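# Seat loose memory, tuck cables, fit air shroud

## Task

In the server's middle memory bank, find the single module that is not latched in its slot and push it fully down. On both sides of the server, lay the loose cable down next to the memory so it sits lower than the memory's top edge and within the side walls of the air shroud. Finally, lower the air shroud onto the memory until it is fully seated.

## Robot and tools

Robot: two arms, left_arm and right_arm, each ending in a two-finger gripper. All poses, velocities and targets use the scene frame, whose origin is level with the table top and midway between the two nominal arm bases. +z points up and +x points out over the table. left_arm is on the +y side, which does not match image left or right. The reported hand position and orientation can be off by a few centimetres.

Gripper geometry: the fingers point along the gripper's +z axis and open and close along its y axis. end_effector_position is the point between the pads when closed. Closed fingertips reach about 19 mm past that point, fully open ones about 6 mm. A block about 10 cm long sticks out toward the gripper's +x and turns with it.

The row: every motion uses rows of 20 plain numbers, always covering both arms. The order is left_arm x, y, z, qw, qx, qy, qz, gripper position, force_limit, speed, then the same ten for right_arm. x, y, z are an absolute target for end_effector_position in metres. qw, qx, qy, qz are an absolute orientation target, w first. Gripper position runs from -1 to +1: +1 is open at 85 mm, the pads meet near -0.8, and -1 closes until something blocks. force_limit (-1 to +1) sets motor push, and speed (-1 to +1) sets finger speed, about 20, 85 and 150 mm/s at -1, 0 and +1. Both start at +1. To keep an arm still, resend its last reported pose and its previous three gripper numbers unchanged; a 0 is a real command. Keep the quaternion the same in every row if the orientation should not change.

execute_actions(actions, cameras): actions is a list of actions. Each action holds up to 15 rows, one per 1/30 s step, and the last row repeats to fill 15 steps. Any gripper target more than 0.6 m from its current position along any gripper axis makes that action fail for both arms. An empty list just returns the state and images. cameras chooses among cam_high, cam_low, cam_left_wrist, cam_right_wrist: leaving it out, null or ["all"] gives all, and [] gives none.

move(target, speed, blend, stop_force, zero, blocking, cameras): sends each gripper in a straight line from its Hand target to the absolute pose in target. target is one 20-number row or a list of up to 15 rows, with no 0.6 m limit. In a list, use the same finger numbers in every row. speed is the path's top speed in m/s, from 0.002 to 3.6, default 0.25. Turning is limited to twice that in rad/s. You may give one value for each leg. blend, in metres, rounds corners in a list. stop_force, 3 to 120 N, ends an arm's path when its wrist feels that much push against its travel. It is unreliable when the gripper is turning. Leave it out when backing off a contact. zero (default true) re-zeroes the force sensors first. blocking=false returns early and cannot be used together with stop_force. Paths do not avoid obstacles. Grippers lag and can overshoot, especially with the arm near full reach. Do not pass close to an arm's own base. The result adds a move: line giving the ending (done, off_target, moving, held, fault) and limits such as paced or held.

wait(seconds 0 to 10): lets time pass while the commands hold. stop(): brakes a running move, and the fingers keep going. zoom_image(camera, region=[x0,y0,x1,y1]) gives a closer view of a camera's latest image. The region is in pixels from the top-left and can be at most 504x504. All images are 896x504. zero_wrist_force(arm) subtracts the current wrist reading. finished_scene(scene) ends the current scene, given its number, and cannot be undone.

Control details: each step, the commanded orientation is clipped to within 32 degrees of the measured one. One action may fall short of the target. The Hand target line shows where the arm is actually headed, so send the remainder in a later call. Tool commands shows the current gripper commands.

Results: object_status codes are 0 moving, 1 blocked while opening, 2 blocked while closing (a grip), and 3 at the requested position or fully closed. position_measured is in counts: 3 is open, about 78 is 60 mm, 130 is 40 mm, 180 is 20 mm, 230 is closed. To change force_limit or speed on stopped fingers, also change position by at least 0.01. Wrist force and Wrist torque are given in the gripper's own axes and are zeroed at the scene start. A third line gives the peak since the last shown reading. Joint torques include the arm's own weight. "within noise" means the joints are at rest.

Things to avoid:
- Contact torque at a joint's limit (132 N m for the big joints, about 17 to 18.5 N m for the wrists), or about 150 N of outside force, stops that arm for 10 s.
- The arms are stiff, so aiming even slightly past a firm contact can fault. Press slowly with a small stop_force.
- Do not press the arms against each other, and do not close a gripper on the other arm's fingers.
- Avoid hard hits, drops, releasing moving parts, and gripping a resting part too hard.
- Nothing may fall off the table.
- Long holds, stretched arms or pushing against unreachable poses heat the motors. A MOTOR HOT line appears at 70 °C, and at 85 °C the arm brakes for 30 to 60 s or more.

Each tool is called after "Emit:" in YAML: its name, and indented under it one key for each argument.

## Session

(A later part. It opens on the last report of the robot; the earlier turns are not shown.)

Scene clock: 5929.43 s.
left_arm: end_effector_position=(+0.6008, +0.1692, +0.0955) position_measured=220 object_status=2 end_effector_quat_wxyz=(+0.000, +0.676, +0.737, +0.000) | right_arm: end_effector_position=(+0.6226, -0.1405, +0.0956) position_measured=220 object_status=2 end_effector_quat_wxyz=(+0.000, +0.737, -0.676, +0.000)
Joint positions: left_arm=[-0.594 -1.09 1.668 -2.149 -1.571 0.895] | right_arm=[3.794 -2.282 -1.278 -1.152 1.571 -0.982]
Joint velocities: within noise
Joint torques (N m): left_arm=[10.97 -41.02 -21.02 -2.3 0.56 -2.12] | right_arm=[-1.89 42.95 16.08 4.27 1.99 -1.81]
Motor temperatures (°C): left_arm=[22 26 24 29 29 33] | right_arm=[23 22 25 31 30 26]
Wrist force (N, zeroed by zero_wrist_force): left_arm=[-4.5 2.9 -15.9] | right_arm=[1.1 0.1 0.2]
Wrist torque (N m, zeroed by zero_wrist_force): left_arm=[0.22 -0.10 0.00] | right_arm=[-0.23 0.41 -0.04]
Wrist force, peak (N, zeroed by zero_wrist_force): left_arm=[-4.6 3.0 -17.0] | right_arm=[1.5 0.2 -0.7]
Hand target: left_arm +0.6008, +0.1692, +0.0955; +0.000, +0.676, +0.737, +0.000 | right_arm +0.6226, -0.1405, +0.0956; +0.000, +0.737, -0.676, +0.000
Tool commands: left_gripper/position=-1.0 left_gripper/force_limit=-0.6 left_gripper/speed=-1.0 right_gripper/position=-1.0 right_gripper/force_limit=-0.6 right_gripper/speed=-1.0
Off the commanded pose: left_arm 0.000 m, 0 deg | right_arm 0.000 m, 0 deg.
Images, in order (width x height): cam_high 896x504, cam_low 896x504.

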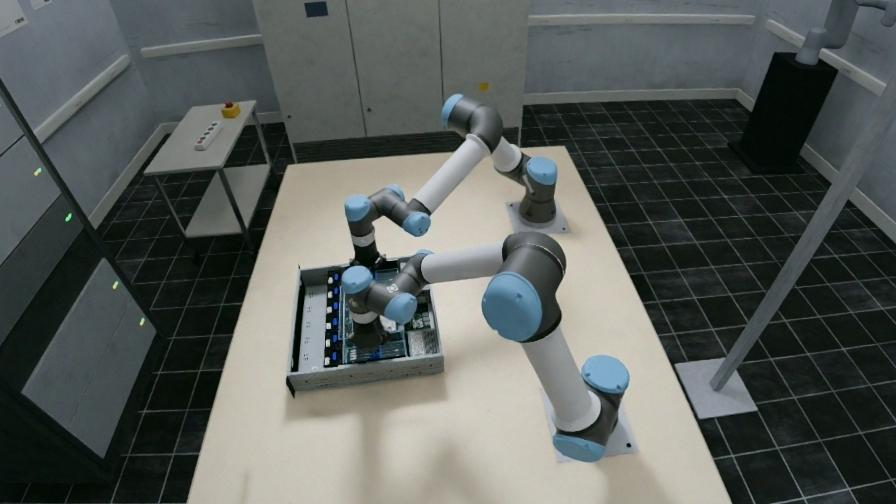

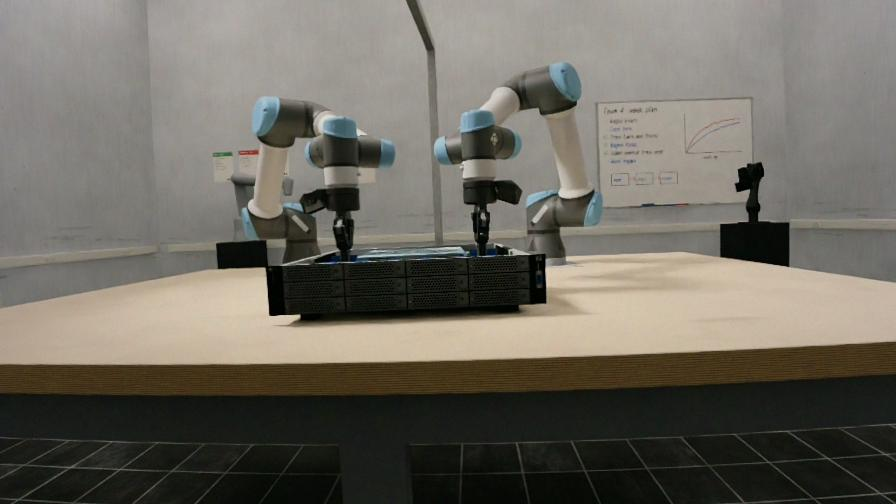

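Emit:
move:
  target: [0.6008,0.1684,0.0955,0,0.67559,0.73728,0,-1,-0.6,-1,0.6226,-0.1413,0.0956,0,0.73728,-0.67559,0,-1,-0.6,-1]
  speed: 0.004
  cameras: []

Emit:
move:
  target: [0.6008,0.1676,0.0955,0,0.67559,0.73728,0,-1,-0.6,-1,0.6226,-0.1421,0.0956,0,0.73728,-0.67559,0,-1,-0.6,-1]
  speed: 0.004
  cameras: ["cam_left_wrist"]

Scene clock: 5938.13 s.
left_arm: end_effector_position=(+0.6008, +0.1685, +0.0955) position_measured=220 object_status=2 end_effector_quat_wxyz=(+0.000, +0.676, +0.737, +0.000) | right_arm: end_effector_position=(+0.6226, -0.1412, +0.0956) position_measured=220 object_status=2 end_effector_quat_wxyz=(+0.000, +0.737, -0.676, +0.000)
Joint positions: left_arm=[-0.595 -1.089 1.667 -2.149 -1.571 0.894] | right_arm=[3.794 -2.281 -1.279 -1.152 1.571 -0.982]
Joint velocities: within noise
Joint torques (N m): left_arm=[-8.77 -21.34 -22.45 0.59 -0.47 -2.24] | right_arm=[-8.78 64.73 12 4.58 1.74 -2.31]
Motor temperatures (°C): left_arm=[22 26 24 29 29 33] | right_arm=[23 22 25 31 30 26]
Wrist force (N, zeroed by zero_wrist_force): left_arm=[0.3 3.1 -18.0] | right_arm=[-1.1 -0.3 1.3]
Wrist torque (N m, zeroed by zero_wrist_force): left_arm=[0.24 -0.08 -0.01] | right_arm=[-0.21 0.38 -0.02]
Wrist force, peak (N, zeroed by zero_wrist_force): left_arm=[0.1 2.9 -18.3] | right_arm=[1.7 0.2 -0.6]
Hand target: left_arm +0.6008, +0.1684, +0.0955; +0.000, +0.676, +0.737, +0.000 | right_arm +0.6226, -0.1413, +0.0956; +0.000, +0.737, -0.676, +0.000
Off the commanded pose: left_arm 0.000 m, 0 deg | right_arm 0.000 m, 0 deg.
move: done
No camera images: "cameras" was empty.

Scene clock: 5938.83 s.
left_arm: end_effector_position=(+0.6008, +0.1677, +0.0955) position_measured=220 object_status=2 end_effector_quat_wxyz=(+0.000, +0.676, +0.737, +0.000) | right_arm: end_effector_position=(+0.6226, -0.1420, +0.0956) position_measured=220 object_status=2 end_effector_quat_wxyz=(+0.000, +0.737, -0.676, +0.000)
Joint positions: left_arm=[-0.596 -1.089 1.666 -2.148 -1.571 0.893] | right_arm=[3.793 -2.281 -1.281 -1.151 1.571 -0.983]
Joint velocities: within noise
Joint torques (N m): left_arm=[-9.47 -20.72 -23.8 -0.21 0.18 -2.19] | right_arm=[-8.8 65.22 12.88 4.03 1.89 -2.13]
Motor temperatures (°C): left_arm=[22 26 24 29 29 33] | right_arm=[23 22 25 31 30 26]
Wrist force (N, zeroed by zero_wrist_force): left_arm=[4.5 0.2 -20.0] | right_arm=[-2.7 -2.4 3.2]
Wrist torque (N m, zeroed by zero_wrist_force): left_arm=[0.37 -0.19 -0.01] | right_arm=[-0.24 0.43 0.02]
Wrist force, peak (N, zeroed by zero_wrist_force): left_arm=[4.5 0.0 -20.5] | right_arm=[-2.6 -2.4 3.4]
Hand target: left_arm +0.6008, +0.1676, +0.0955; +0.000, +0.676, +0.737, +0.000 | right_arm +0.6226, -0.1421, +0.0956; +0.000, +0.737, -0.676, +0.000
Off the commanded pose: left_arm 0.000 m, 0 deg | right_arm 0.000 m, 0 deg.
move: done
camera_calibration:
cam_left_wrist: T_world_to_cam=[[0.992268, 0.114793, -0.0471891, -0.59565], [0.123929, -0.937132, 0.326228, 0.0723287], [-0.00677389, -0.329554, -0.944113, 0.278584], [0, 0, 0, 1]] pos_world=[0.583968, 0.227966, 0.211311]
Images, in order (width x height): cam_left_wrist 896x504.

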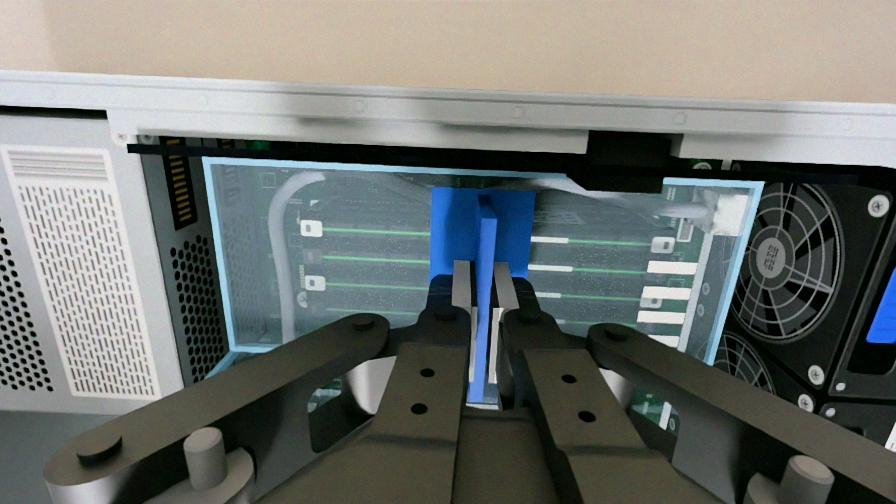

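Emit:
zoom_image:
  camera: "cam_left_wrist"
  region: [200, 140, 340, 220]

Emit:
zoom_image:
  camera: "cam_left_wrist"
  region: [300, 140, 440, 220]

Scaled by 3.600 from the camera's 896x504 image, which has a finer 1280x720 frame.

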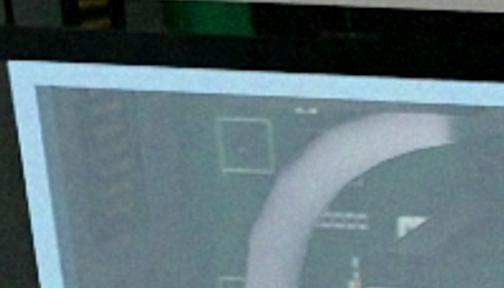

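Scaled by 3.600 from the camera's 896x504 image, which has a finer 1280x720 frame.

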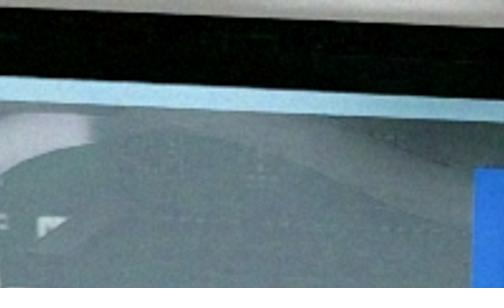

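Emit:
zoom_image:
  camera: "cam_left_wrist"
  region: [230, 180, 350, 340]

Scaled by 3.150 from the camera's 896x504 image, which has a finer 1280x720 frame.

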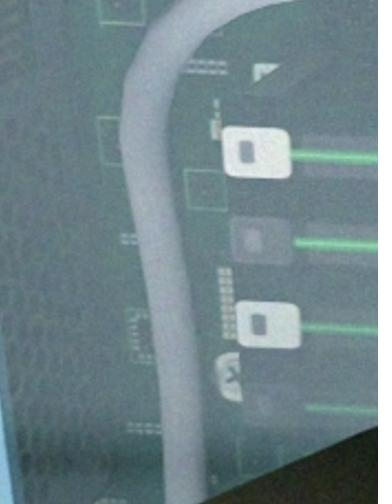

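Emit:
move:
  target: [0.6008,0.1684,0.1290,0,0.67559,0.73728,0,-1,-0.6,-1,0.6226,-0.1413,0.1291,0,0.73728,-0.67559,0,-1,-0.6,-1]
  speed: 0.04
  cameras: ["cam_left_wrist","cam_right_wrist"]

Emit:
zoom_image:
  camera: "cam_left_wrist"
  region: [240, 160, 360, 320]

Scene clock: 6022.60 s.
left_arm: end_effector_position=(+0.6008, +0.1684, +0.1289) position_measured=220 object_status=2 end_effector_quat_wxyz=(+0.000, +0.676, +0.737, +0.000) | right_arm: end_effector_position=(+0.6226, -0.1413, +0.1290) position_measured=220 object_status=2 end_effector_quat_wxyz=(+0.000, +0.737, -0.676, +0.000)
Joint positions: left_arm=[-0.595 -1.13 1.631 -2.072 -1.571 0.894] | right_arm=[3.793 -2.25 -1.242 -1.22 1.571 -0.982]
Joint velocities: within noise
Joint torques (N m): left_arm=[12.13 -51.99 -29.55 -0.63 1.54 1.88] | right_arm=[9.54 65.38 30.45 0.59 0.96 1.75]
Motor temperatures (°C): left_arm=[22 26 24 29 29 33] | right_arm=[23 22 25 31 30 26]
Wrist force (N, zeroed by zero_wrist_force): left_arm=[-1.9 0.7 -2.2] | right_arm=[-1.8 0.2 2.5]
Wrist torque (N m, zeroed by zero_wrist_force): left_arm=[0.05 -0.15 -0.06] | right_arm=[0.00 0.50 -0.01]
Wrist force, peak (N, zeroed by zero_wrist_force): left_arm=[4.7 -0.2 -20.6] | right_arm=[-3.7 -2.6 8.5]
Hand target: left_arm +0.6008, +0.1684, +0.1290; +0.000, +0.676, +0.737, +0.000 | right_arm +0.6226, -0.1413, +0.1291; +0.000, +0.737, -0.676, +0.000
Off the commanded pose: left_arm 0.000 m, 0 deg | right_arm 0.000 m, 0 deg.
move: done
camera_calibration:
cam_left_wrist: T_world_to_cam=[[0.992281, 0.114732, -0.047063, -0.594184], [0.12383, -0.93714, 0.326243, 0.0621773], [-0.006674, -0.329553, -0.944114, 0.310195], [0, 0, 0, 1]] pos_world=[0.583968, 0.228667, 0.244611]
cam_right_wrist: T_world_to_cam=[[-0.992394, -0.114609, 0.0449385, 0.592766], [-0.0959815, 0.948935, 0.300516, 0.177817], [-0.0770855, 0.293916, -0.952718, 0.338097], [0, 0, 0, 1]] pos_world=[0.631387, -0.200173, 0.242036]
Images, in order (width x height): cam_left_wrist 896x504, cam_right_wrist 896x504.

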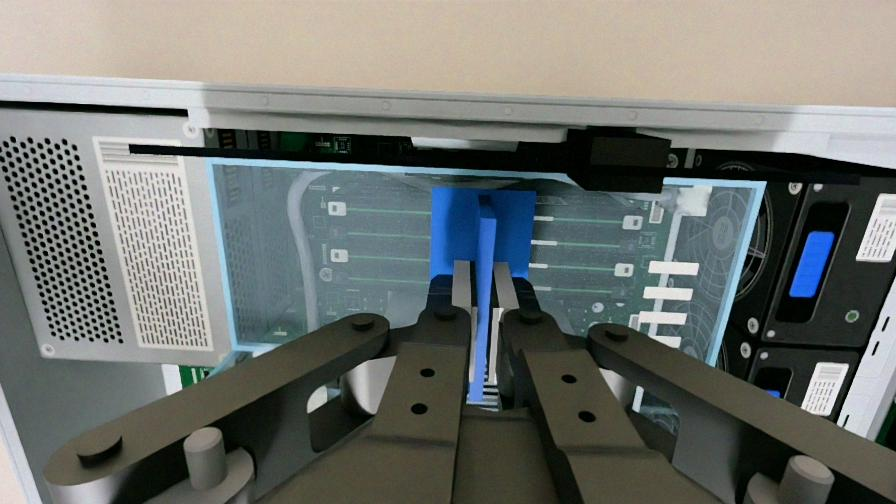

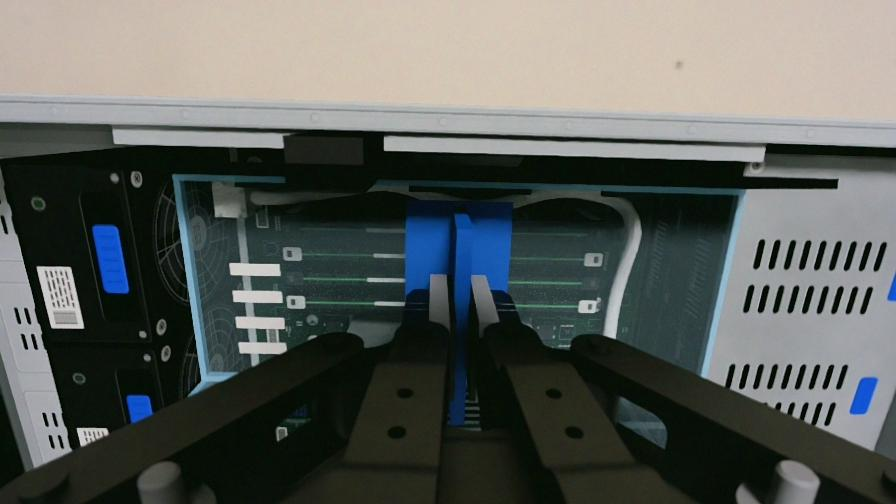

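Scaled by 3.150 from the camera's 896x504 image, which has a finer 1280x720 frame.

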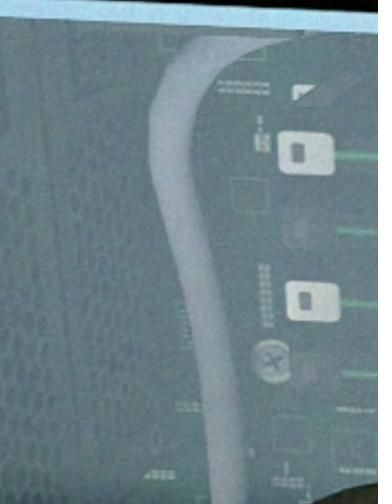

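Emit:
move:
  target: [0.6008,0.1684,0.2290,0,0.67559,0.73728,0,-1,-0.6,-1,0.6226,-0.1413,0.2291,0,0.73728,-0.67559,0,-1,-0.6,-1]
  speed: 0.1
  cameras: ["cam_low","cam_left_wrist","cam_right_wrist"]

Emit:
zoom_image:
  camera: "cam_low"
  region: [300, 170, 420, 240]

Emit:
zoom_image:
  camera: "cam_low"
  region: [400, 170, 520, 240]

Emit:
zoom_image:
  camera: "cam_left_wrist"
  region: [240, 130, 480, 270]

Scene clock: 6173.87 s.
left_arm: end_effector_position=(+0.6008, +0.1684, +0.2289) position_measured=220 object_status=2 end_effector_quat_wxyz=(+0.000, +0.676, +0.737, +0.000) | right_arm: end_effector_position=(+0.6226, -0.1413, +0.2290) position_measured=220 object_status=2 end_effector_quat_wxyz=(+0.000, +0.737, -0.676, +0.000)
Joint positions: left_arm=[-0.595 -1.218 1.484 -1.837 -1.571 0.894] | right_arm=[3.793 -2.189 -1.081 -1.442 1.571 -0.982]
Joint velocities: within noise
Joint torques (N m): left_arm=[0.86 -50.75 -33.46 -0.47 -0.1 -0.35] | right_arm=[7.29 63.73 32.69 0.64 1.72 1.14]
Motor temperatures (°C): left_arm=[22 26 24 29 28 33] | right_arm=[23 22 25 31 30 26]
Wrist force (N, zeroed by zero_wrist_force): left_arm=[-0.9 0.1 -2.9] | right_arm=[-0.4 0.5 1.7]
Wrist torque (N m, zeroed by zero_wrist_force): left_arm=[-0.03 -0.16 -0.08] | right_arm=[0.03 0.46 -0.02]
Wrist force, peak (N, zeroed by zero_wrist_force): left_arm=[-2.0 0.5 -3.5] | right_arm=[-1.8 0.4 2.9]
Hand target: left_arm +0.6008, +0.1684, +0.2290; +0.000, +0.676, +0.737, +0.000 | right_arm +0.6226, -0.1413, +0.2291; +0.000, +0.737, -0.676, +0.000
Off the commanded pose: left_arm 0.000 m, 0 deg | right_arm 0.000 m, 0 deg.
move: done
camera_calibration:
cam_left_wrist: T_world_to_cam=[[0.992281, 0.114737, -0.0470521, -0.589482], [0.12383, -0.937171, 0.326155, 0.0295903], [-0.00667385, -0.329464, -0.944145, 0.404597], [0, 0, 0, 1]] pos_world=[0.583968, 0.228667, 0.344611]
cam_right_wrist: T_world_to_cam=[[-0.992394, -0.1146, 0.0449527, 0.588269], [-0.095976, 0.948965, 0.300425, 0.147799], [-0.077087, 0.293825, -0.952746, 0.433361], [0, 0, 0, 1]] pos_world=[0.631386, -0.200173, 0.342036]
Images, in order (width x height): cam_low 896x504, cam_left_wrist 896x504, cam_right_wrist 896x504.

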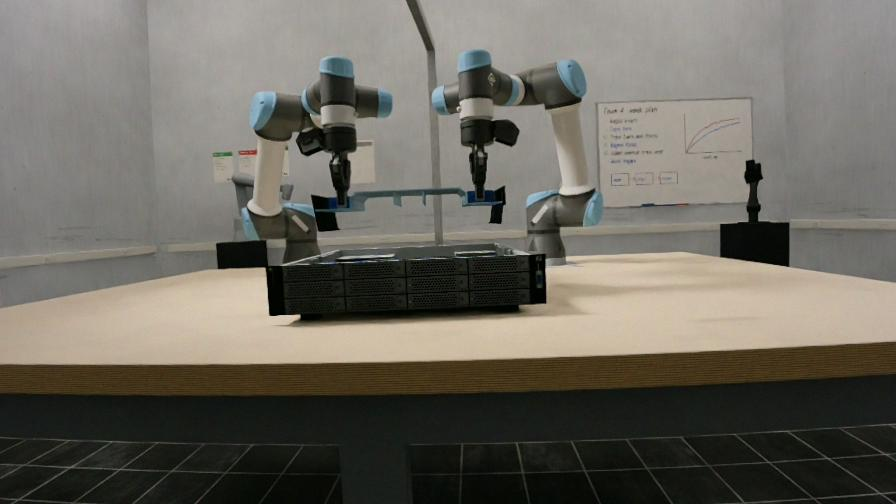

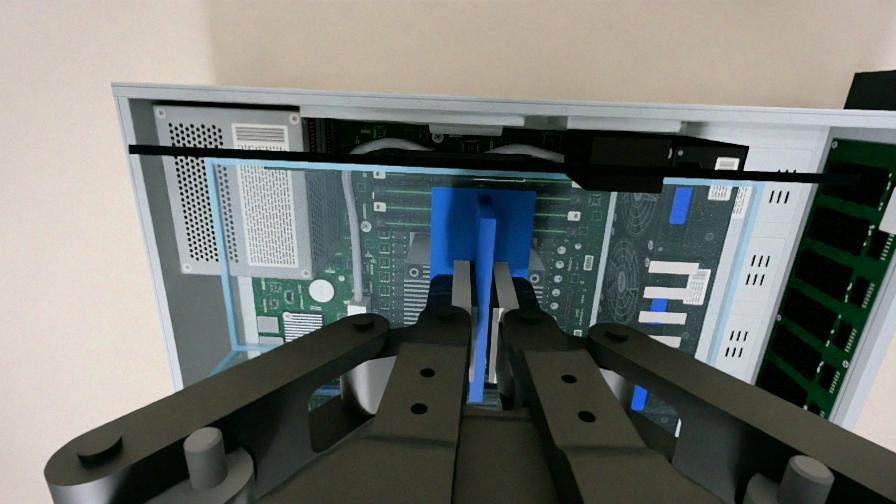

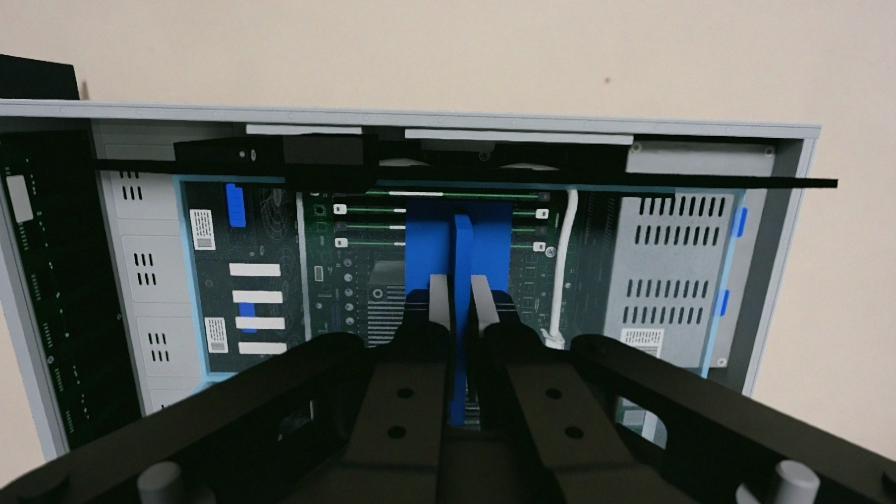

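Scaled by 4.200 from the camera's 896x504 image, which has a finer 1280x720 frame.

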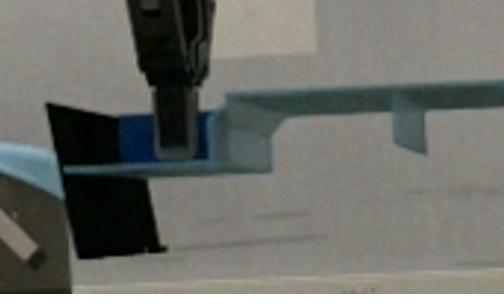

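Scaled by 4.200 from the camera's 896x504 image, which has a finer 1280x720 frame.

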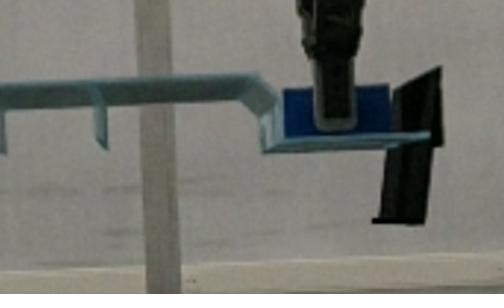

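Scaled by 2.100 from the camera's 896x504 image, which has a finer 1280x720 frame.

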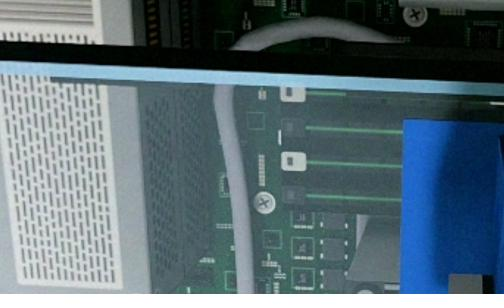

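Emit:
zoom_image:
  camera: "cam_left_wrist"
  region: [320, 110, 460, 200]

Emit:
zoom_image:
  camera: "cam_left_wrist"
  region: [440, 110, 620, 240]

Emit:
zoom_image:
  camera: "cam_right_wrist"
  region: [480, 120, 620, 210]

Scaled by 3.600 from the camera's 896x504 image, which has a finer 1280x720 frame.

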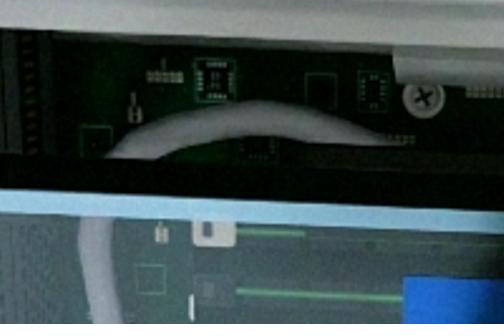

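Scaled by 2.800 from the camera's 896x504 image, which has a finer 1280x720 frame.

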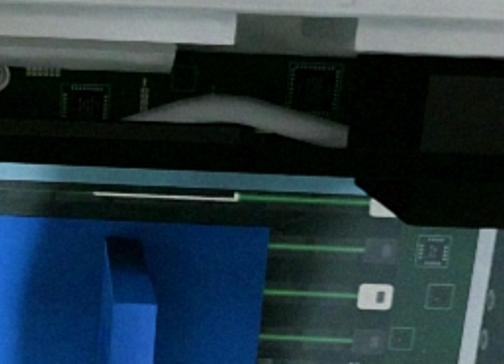

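Scaled by 3.600 from the camera's 896x504 image, which has a finer 1280x720 frame.

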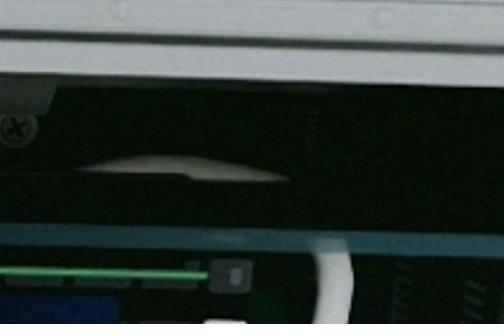

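Emit:
move:
  target:
    - [0.6008,0.1684,0.1290,0,0.67559,0.73728,0,-1,-0.6,-1,0.6226,-0.1413,0.1291,0,0.73728,-0.67559,0,-1,-0.6,-1]
    - [0.6008,0.1684,0.1040,0,0.67559,0.73728,0,-1,-0.6,-1,0.6226,-0.1413,0.1041,0,0.73728,-0.67559,0,-1,-0.6,-1]
  speed: [0.08,0.03]
  cameras: []

Emit:
move:
  target: [0.6008,0.1684,0.0970,0,0.67559,0.73728,0,-1,-0.6,-1,0.6226,-0.1413,0.0971,0,0.73728,-0.67559,0,-1,-0.6,-1]
  speed: 0.008
  stop_force: 12
  cameras: []

Scene clock: 6305.23 s.
left_arm: end_effector_position=(+0.6008, +0.1684, +0.1041) position_measured=220 object_status=2 end_effector_quat_wxyz=(+0.000, +0.676, +0.737, +0.000) | right_arm: end_effector_position=(+0.6226, -0.1413, +0.1042) position_measured=220 object_status=2 end_effector_quat_wxyz=(+0.000, +0.737, -0.676, +0.000)
Joint positions: left_arm=[-0.595 -1.1 1.659 -2.129 -1.571 0.894] | right_arm=[3.793 -2.273 -1.27 -1.169 1.571 -0.982]
Joint velocities: within noise
Joint torques (N m): left_arm=[6.15 -30.3 -18.14 -5.88 2.42 0.83] | right_arm=[7.7 43.13 11.93 4.74 -1.79 1.64]
Motor temperatures (°C): left_arm=[22 26 24 29 28 33] | right_arm=[23 22 25 31 30 26]
Wrist force (N, zeroed by zero_wrist_force): left_arm=[0.6 -1.1 -5.0] | right_arm=[-0.6 -0.1 2.5]
Wrist torque (N m, zeroed by zero_wrist_force): left_arm=[0.04 -0.14 -0.03] | right_arm=[-0.03 0.43 0.01]
Wrist force, peak (N, zeroed by zero_wrist_force): left_arm=[0.4 -1.0 -5.4] | right_arm=[-1.9 -0.1 2.6]
Hand target: left_arm +0.6008, +0.1684, +0.1040; +0.000, +0.676, +0.737, +0.000 | right_arm +0.6226, -0.1413, +0.1041; +0.000, +0.737, -0.676, +0.000
Off the commanded pose: left_arm 0.000 m, 0 deg | right_arm 0.000 m, 0 deg.
move: done
No camera images: "cameras" was empty.

Scene clock: 6307.30 s.
left_arm: end_effector_position=(+0.6008, +0.1684, +0.0970) position_measured=220 object_status=2 end_effector_quat_wxyz=(+0.000, +0.676, +0.737, +0.000) | right_arm: end_effector_position=(+0.6226, -0.1413, +0.0970) position_measured=220 object_status=2 end_effector_quat_wxyz=(+0.000, +0.737, -0.676, +0.000)
Joint positions: left_arm=[-0.595 -1.091 1.666 -2.145 -1.571 0.894] | right_arm=[3.793 -2.28 -1.278 -1.155 1.571 -0.982]
Joint velocities: within noise
Joint torques (N m): left_arm=[8.22 -25.94 -16.77 -5.19 0.91 1.87] | right_arm=[6.98 50.36 18.23 3.52 -1.82 1.53]
Motor temperatures (°C): left_arm=[22 26 24 29 28 33] | right_arm=[23 22 25 31 30 26]
Wrist force (N, zeroed by zero_wrist_force): left_arm=[2.2 0.2 -10.6] | right_arm=[-1.7 -0.9 -1.0]
Wrist torque (N m, zeroed by zero_wrist_force): left_arm=[0.12 -0.16 -0.01] | right_arm=[-0.09 0.42 0.01]
Wrist force, peak (N, zeroed by zero_wrist_force): left_arm=[2.2 -0.1 -11.2] | right_arm=[-0.6 0.4 -8.7]
Hand target: left_arm +0.6008, +0.1684, +0.0970; +0.000, +0.676, +0.737, +0.000 | right_arm +0.6226, -0.1413, +0.0971; +0.000, +0.737, -0.676, +0.000
Off the commanded pose: left_arm 0.000 m, 0 deg | right_arm 0.000 m, 0 deg.
move: done
No camera images: "cameras" was empty.

Emit:
move:
  target:
    - [0.6008,0.1684,0.0970,0,0.67559,0.73728,0,-0.165,-0.6,-1,0.6226,-0.1413,0.0971,0,0.73728,-0.67559,0,-1,-0.6,-1]
    - [0.6008,0.1684,0.1900,0,0.67559,0.73728,0,-0.165,-0.6,-1,0.6226,-0.1413,0.0971,0,0.73728,-0.67559,0,-1,-0.6,-1]
  speed: [0.02,0.06]
  cameras: ["cam_left_wrist","cam_right_wrist"]

Scene clock: 6318.30 s.
left_arm: end_effector_position=(+0.6008, +0.1684, +0.1898) position_measured=150 object_status=3 end_effector_quat_wxyz=(+0.000, +0.676, +0.737, +0.000) | right_arm: end_effector_position=(+0.6226, -0.1413, +0.0971) position_measured=220 object_status=2 end_effector_quat_wxyz=(+0.000, +0.737, -0.676, +0.000)
Joint positions: left_arm=[-0.595 -1.19 1.549 -1.93 -1.571 0.894] | right_arm=[3.793 -2.28 -1.278 -1.155 1.571 -0.982]
Joint velocities: within noise
Joint torques (N m): left_arm=[3.87 -50.01 -31.99 -0.4 1.37 0.71] | right_arm=[4.49 39.68 25.3 3.48 -1.71 1.18]
Motor temperatures (°C): left_arm=[22 26 24 29 28 33] | right_arm=[23 22 25 31 30 26]
Wrist force (N, zeroed by zero_wrist_force): left_arm=[0.1 2.9 -3.8] | right_arm=[0.0 1.4 -3.0]
Wrist torque (N m, zeroed by zero_wrist_force): left_arm=[0.13 -0.12 -0.41] | right_arm=[0.07 0.26 0.01]
Wrist force, peak (N, zeroed by zero_wrist_force): left_arm=[2.6 0.0 -11.6] | right_arm=[-0.1 1.7 -3.4]
Hand target: left_arm +0.6008, +0.1684, +0.1900; +0.000, +0.676, +0.737, +0.000 | right_arm +0.6226, -0.1413, +0.0971; +0.000, +0.737, -0.676, +0.000
Off the commanded pose: left_arm 0.000 m, 0 deg | right_arm 0.000 m, 0 deg.
move: done
camera_calibration:
cam_left_wrist: T_world_to_cam=[[0.992281, 0.114732, -0.047063, -0.591313], [0.12383, -0.93714, 0.326243, 0.0422764], [-0.006674, -0.329553, -0.944114, 0.367786], [0, 0, 0, 1]] pos_world=[0.583968, 0.228667, 0.305611]
cam_right_wrist: T_world_to_cam=[[-0.992386, -0.114638, 0.0450443, 0.594161], [-0.0959854, 0.948961, 0.300434, 0.187398], [-0.0771866, 0.293823, -0.952738, 0.307851], [0, 0, 0, 1]] pos_world=[0.631386, -0.200174, 0.210237]
Images, in order (width x height): cam_left_wrist 896x504, cam_right_wrist 896x504.

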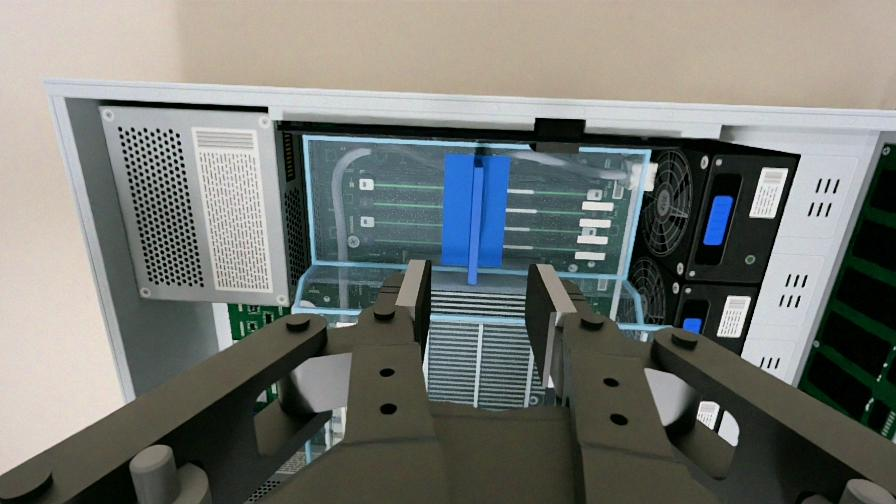

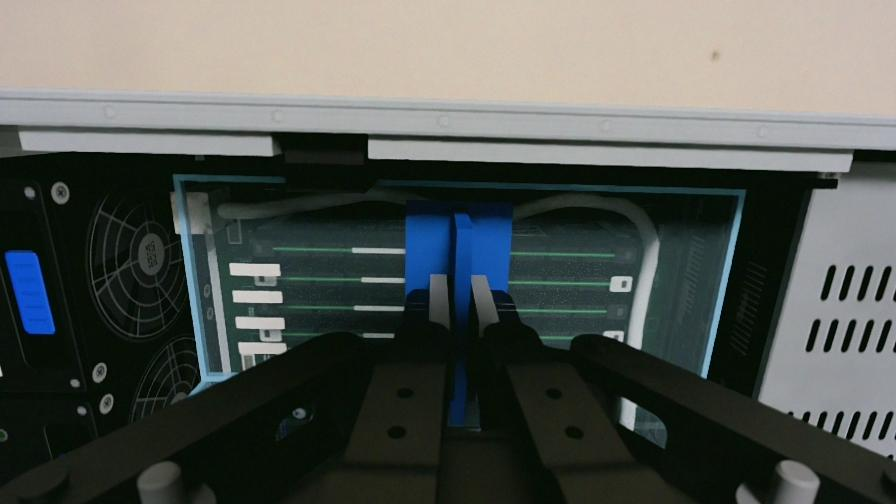

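Emit:
move:
  target:
    - [0.6300,0.1550,0.2200,0,0.99905,0.04362,0,-0.165,-0.6,-1,0.6226,-0.1413,0.0971,0,0.73728,-0.67559,0,-1,-0.6,-1]
    - [0.6500,0.1500,0.1500,0,0.73728,-0.67559,0,-0.165,-0.6,-1,0.6226,-0.1413,0.0971,0,0.73728,-0.67559,0,-1,-0.6,-1]
  speed: 0.4
  cameras: ["cam_high","cam_left_wrist"]

Scene clock: 6359.30 s.
left_arm: end_effector_position=(+0.6500, +0.1500, +0.1500) position_measured=150 object_status=3 end_effector_quat_wxyz=(+0.000, +0.737, -0.675, +0.000) | right_arm: end_effector_position=(+0.6226, -0.1413, +0.0971) position_measured=220 object_status=2 end_effector_quat_wxyz=(+0.000, +0.737, -0.676, +0.000)
Joint positions: left_arm=[-0.577 -1.037 1.427 -1.961 -1.571 4.053] | right_arm=[3.793 -2.28 -1.278 -1.155 1.571 -0.982]
Joint velocities: within noise
Joint torques (N m): left_arm=[10.21 -34.08 -20.02 -5.17 -1.61 2.53] | right_arm=[0.78 39.81 18.74 3.36 -1.6 1.04]
Motor temperatures (°C): left_arm=[22 26 24 29 28 33] | right_arm=[23 22 25 31 30 26]
Wrist force (N, zeroed by zero_wrist_force): left_arm=[0.4 2.4 -3.4] | right_arm=[-0.2 1.1 -3.0]
Wrist torque (N m, zeroed by zero_wrist_force): left_arm=[0.05 -0.18 -0.42] | right_arm=[0.04 0.29 0.00]
Wrist force, peak (N, zeroed by zero_wrist_force): left_arm=[0.3 3.1 -4.0] | right_arm=[-0.1 1.5 -3.4]
Hand target: left_arm +0.6500, +0.1500, +0.1500; +0.000, +0.737, -0.676, +0.000 | right_arm +0.6226, -0.1413, +0.0971; +0.000, +0.737, -0.676, +0.000
Off the commanded pose: left_arm 0.000 m, 0 deg | right_arm 0.000 m, 0 deg.
move: done
camera_calibration:
cam_left_wrist: T_world_to_cam=[[-0.992233, -0.115134, -0.0470978, 0.684504], [-0.124221, 0.937089, 0.326241, -0.0879739], [0.0065736, 0.329557, -0.944113, 0.216999], [0, 0, 0, 1]] pos_world=[0.666833, 0.0897353, 0.265811]
Images, in order (width x height): cam_high 896x504, cam_left_wrist 896x504.

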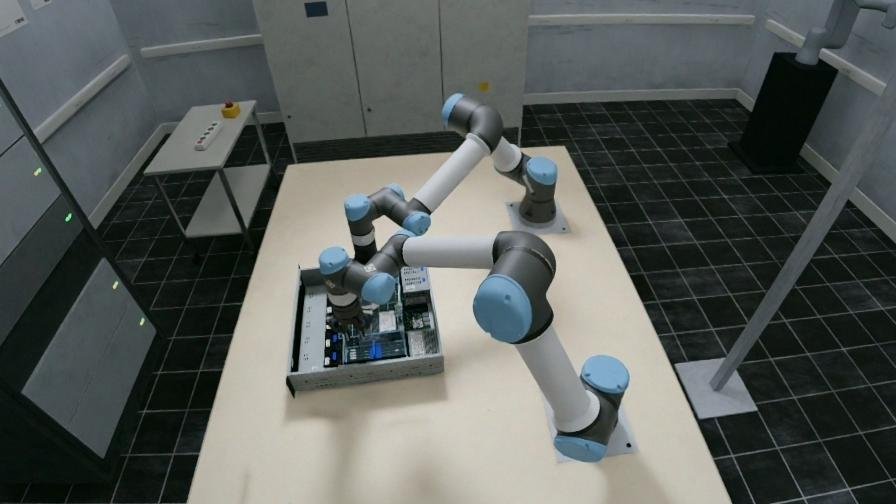

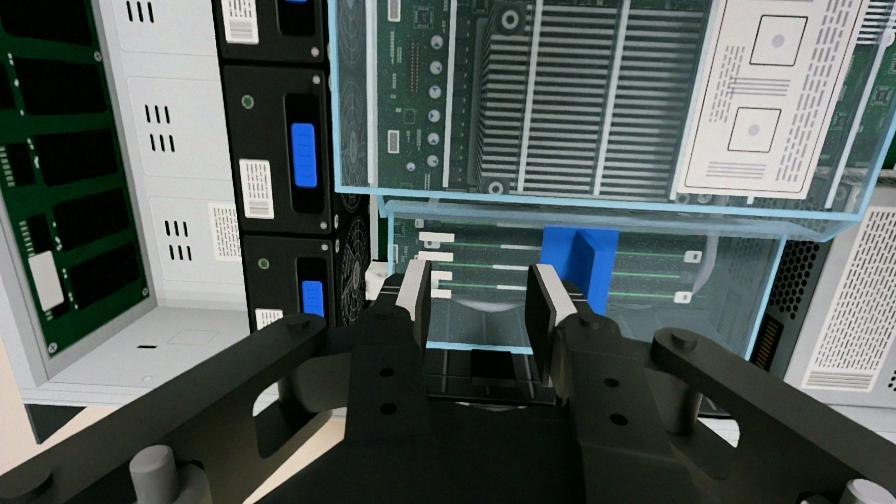

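Very useful view. Zoom on the left corner.

Emit:
zoom_image:
  camera: "cam_left_wrist"
  region: [600, 220, 800, 380]

Emit:
zoom_image:
  camera: "cam_left_wrist"
  region: [350, 210, 560, 420]

Scaled by 2.520 from the camera's 896x504 image, which has a finer 1280x720 frame.

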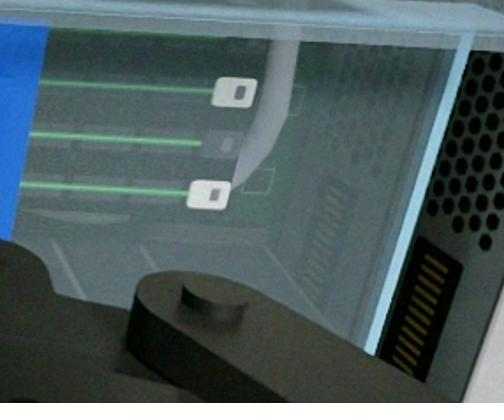

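Scaled by 2.400 from the camera's 896x504 image, which has a finer 1280x720 frame.

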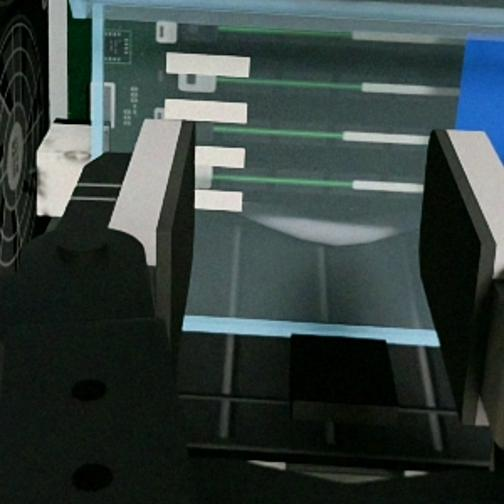

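Emit:
move:
  target: [0.6250,0.1580,0.1320,0,0.73728,-0.67559,0,-0.165,-0.6,-1,0.6226,-0.1413,0.0971,0,0.73728,-0.67559,0,-1,-0.6,-1]
  speed: 0.1
  cameras: ["cam_left_wrist"]

Emit:
zoom_image:
  camera: "cam_left_wrist"
  region: [560, 180, 760, 320]

Scene clock: 6402.20 s.
left_arm: end_effector_position=(+0.6251, +0.1580, +0.1321) position_measured=150 object_status=3 end_effector_quat_wxyz=(+0.000, +0.737, -0.676, +0.000) | right_arm: end_effector_position=(+0.6226, -0.1413, +0.0971) position_measured=220 object_status=2 end_effector_quat_wxyz=(+0.000, +0.737, -0.676, +0.000)
Joint positions: left_arm=[-0.588 -1.077 1.54 -2.034 -1.571 4.043] | right_arm=[3.793 -2.28 -1.278 -1.155 1.571 -0.982]
Joint velocities: within noise
Joint torques (N m): left_arm=[-8.09 -54.41 -18.91 -5.19 1.46 -2.14] | right_arm=[-0.22 39.65 15.36 3.33 -1.8 0.76]
Motor temperatures (°C): left_arm=[22 26 24 29 28 33] | right_arm=[23 22 25 31 30 26]
Wrist force (N, zeroed by zero_wrist_force): left_arm=[-0.3 2.6 -3.9] | right_arm=[-0.2 1.2 -2.6]
Wrist torque (N m, zeroed by zero_wrist_force): left_arm=[0.07 -0.07 -0.41] | right_arm=[0.06 0.30 0.01]
Wrist force, peak (N, zeroed by zero_wrist_force): left_arm=[0.3 2.6 -4.0] | right_arm=[-0.1 1.4 -3.5]
Hand target: left_arm +0.6250, +0.1580, +0.1320; +0.000, +0.737, -0.676, +0.000 | right_arm +0.6226, -0.1413, +0.0971; +0.000, +0.737, -0.676, +0.000
Off the commanded pose: left_arm 0.000 m, 0 deg | right_arm 0.000 m, 0 deg.
move: done
camera_calibration:
cam_left_wrist: T_world_to_cam=[[-0.992281, -0.114729, -0.0470618, 0.659853], [-0.123827, 0.93714, 0.326243, -0.0929484], [0.00667401, 0.329553, -0.944114, 0.197469], [0, 0, 0, 1]] pos_world=[0.641932, 0.0977335, 0.247811]
Images, in order (width x height): cam_left_wrist 896x504.

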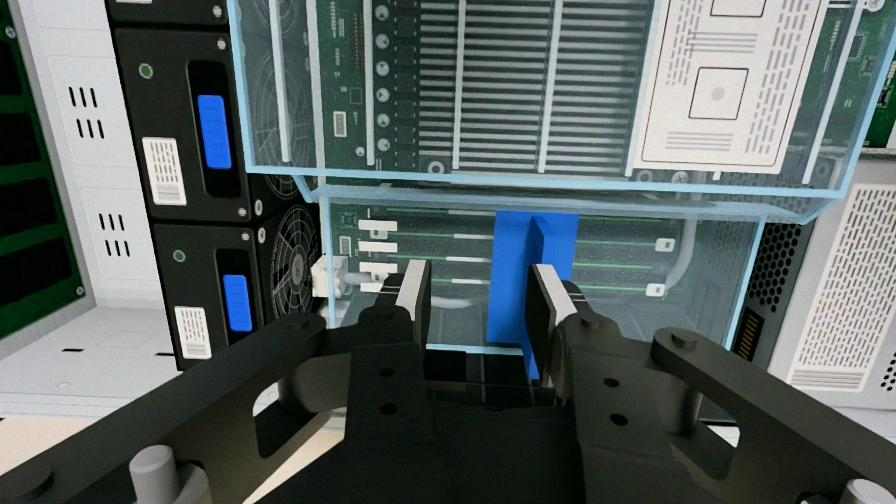

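Scaled by 2.520 from the camera's 896x504 image, which has a finer 1280x720 frame.

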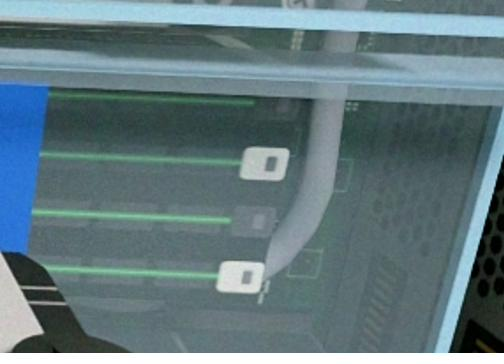

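Emit:
zoom_image:
  camera: "cam_left_wrist"
  region: [590, 250, 750, 350]

Scaled by 3.150 from the camera's 896x504 image, which has a finer 1280x720 frame.

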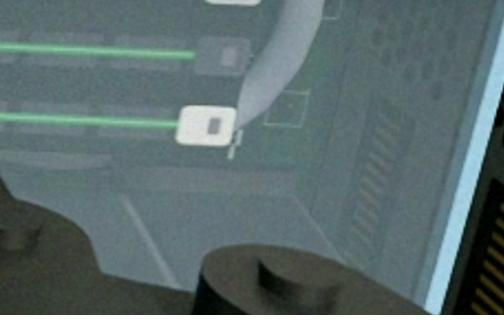

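Emit:
zoom_image:
  camera: "cam_left_wrist"
  region: [585, 270, 685, 330]

Scaled by 5.040 from the camera's 896x504 image, which has a finer 1280x720 frame.

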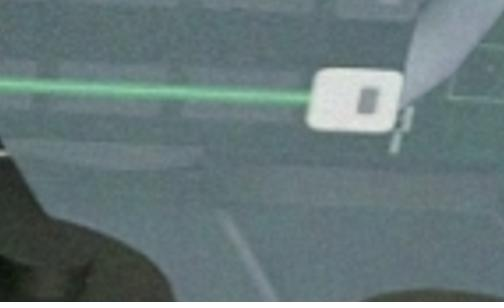

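Emit:
move:
  target:
    - [0.5800,0.1350,0.2000,0,0.99905,0.04362,0,-0.165,-0.6,-1,0.6226,-0.1413,0.0971,0,0.73728,-0.67559,0,-1,-0.6,-1]
    - [0.5600,0.1000,0.1500,0,0.67559,0.73728,0,-0.165,-0.6,-1,0.6226,-0.1413,0.0971,0,0.73728,-0.67559,0,-1,-0.6,-1]
  speed: 0.4
  cameras: ["cam_left_wrist"]

Emit:
zoom_image:
  camera: "cam_left_wrist"
  region: [360, 0, 560, 130]

Scene clock: 6460.87 s.
left_arm: end_effector_position=(+0.5600, +0.1000, +0.1500) position_measured=150 object_status=3 end_effector_quat_wxyz=(+0.000, +0.676, +0.737, +0.000) | right_arm: end_effector_position=(+0.6226, -0.1413, +0.0971) position_measured=220 object_status=2 end_effector_quat_wxyz=(+0.000, +0.737, -0.676, +0.000)
Joint positions: left_arm=[-0.723 -1.169 1.63 -2.031 -1.571 0.767] | right_arm=[3.793 -2.28 -1.278 -1.155 1.571 -0.982]
Joint velocities: within noise
Joint torques (N m): left_arm=[-7.61 -28.77 -18.35 -4.92 1.45 -2.48] | right_arm=[-2.35 40.07 12.31 3.13 -1.73 0.18]
Motor temperatures (°C): left_arm=[22 26 24 29 28 33] | right_arm=[23 22 25 31 30 26]
Wrist force (N, zeroed by zero_wrist_force): left_arm=[0.1 2.4 -3.6] | right_arm=[-0.2 1.0 -2.5]
Wrist torque (N m, zeroed by zero_wrist_force): left_arm=[0.04 -0.11 -0.40] | right_arm=[0.05 0.29 0.01]
Wrist force, peak (N, zeroed by zero_wrist_force): left_arm=[-0.1 2.5 -4.3] | right_arm=[0.2 1.5 -3.6]
Hand target: left_arm +0.5600, +0.1000, +0.1500; +0.000, +0.676, +0.737, +0.000 | right_arm +0.6226, -0.1413, +0.0971; +0.000, +0.737, -0.676, +0.000
Off the commanded pose: left_arm 0.000 m, 0 deg | right_arm 0.000 m, 0 deg.
move: done
camera_calibration:
cam_left_wrist: T_world_to_cam=[[0.992318, 0.114374, -0.0471483, -0.544794], [0.12352, -0.937185, 0.326231, -0.00360697], [-0.00687431, -0.329549, -0.944113, 0.307506], [0, 0, 0, 1]] pos_world=[0.543168, 0.160268, 0.265811]
Images, in order (width x height): cam_left_wrist 896x504.

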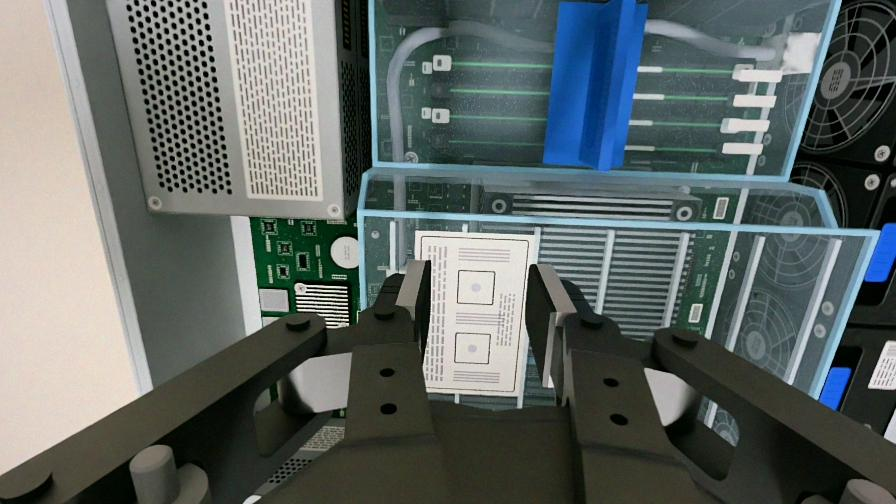

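Scaled by 2.520 from the camera's 896x504 image, which has a finer 1280x720 frame.

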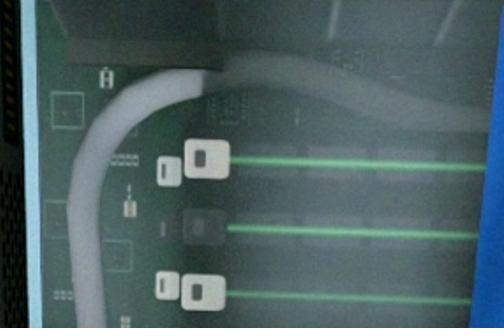

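Emit:
execute_actions:
  actions: []
  cameras: ["cam_left_wrist"]

Emit:
zoom_image:
  camera: "cam_left_wrist"
  region: [380, 0, 600, 80]

Scene clock: 6498.77 s.
left_arm: end_effector_position=(+0.5600, +0.1000, +0.1500) position_measured=150 object_status=3 end_effector_quat_wxyz=(+0.000, +0.676, +0.737, +0.000) | right_arm: end_effector_position=(+0.6226, -0.1413, +0.0971) position_measured=220 object_status=2 end_effector_quat_wxyz=(+0.000, +0.737, -0.676, +0.000)
Joint positions: left_arm=[-0.723 -1.169 1.63 -2.031 -1.571 0.766] | right_arm=[3.793 -2.28 -1.278 -1.155 1.571 -0.982]
Joint velocities: within noise
Joint torques (N m): left_arm=[-7.38 -28.72 -23.77 -4.81 1.58 -2.69] | right_arm=[-4.22 40.8 13.14 3 -1.7 0.03]
Motor temperatures (°C): left_arm=[22 26 24 29 28 33] | right_arm=[23 22 25 31 30 26]
Wrist force (N, zeroed by zero_wrist_force): left_arm=[0.5 2.5 -3.3] | right_arm=[-0.1 1.2 -2.8]
Wrist torque (N m, zeroed by zero_wrist_force): left_arm=[0.07 -0.19 -0.40] | right_arm=[0.06 0.28 0.01]
Wrist force, peak (N, zeroed by zero_wrist_force): left_arm=[0.7 2.6 -4.0] | right_arm=[-0.1 1.5 -3.5]
Hand target: left_arm +0.5600, +0.1000, +0.1500; +0.000, +0.676, +0.737, +0.000 | right_arm +0.6226, -0.1413, +0.0971; +0.000, +0.737, -0.676, +0.000
Tool commands: left_gripper/position=-0.165 left_gripper/force_limit=-0.6 left_gripper/speed=-1.0 right_gripper/position=-1.0 right_gripper/force_limit=-0.6 right_gripper/speed=-1.0
Off the commanded pose: left_arm 0.000 m, 0 deg | right_arm 0.000 m, 0 deg.
camera_calibration:
cam_left_wrist: T_world_to_cam=[[0.99228, 0.1147, -0.0471567, -0.544822], [0.12383, -0.937144, 0.326232, -0.00378346], [-0.00677399, -0.329553, -0.944113, 0.307451], [0, 0, 0, 1]] pos_world=[0.543168, 0.160267, 0.265811]
Images, in order (width x height): cam_left_wrist 896x504.

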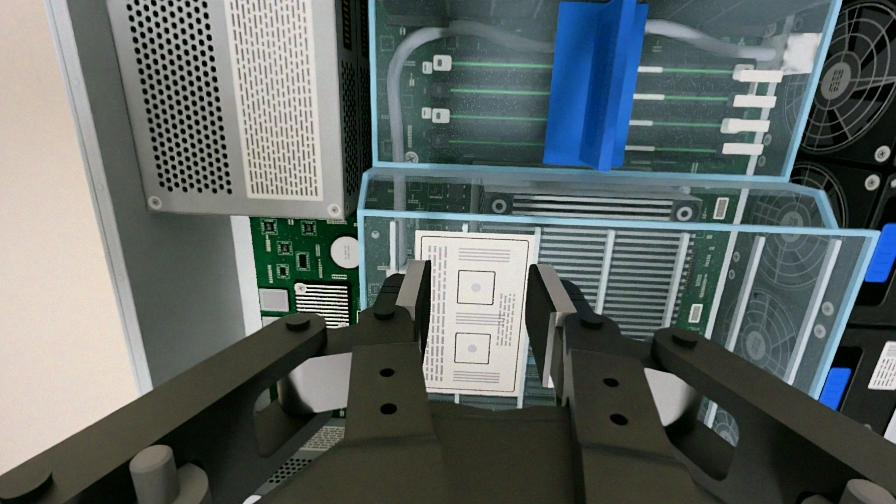

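Scaled by 2.291 from the camera's 896x504 image, which has a finer 1280x720 frame.

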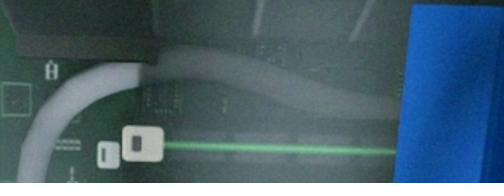

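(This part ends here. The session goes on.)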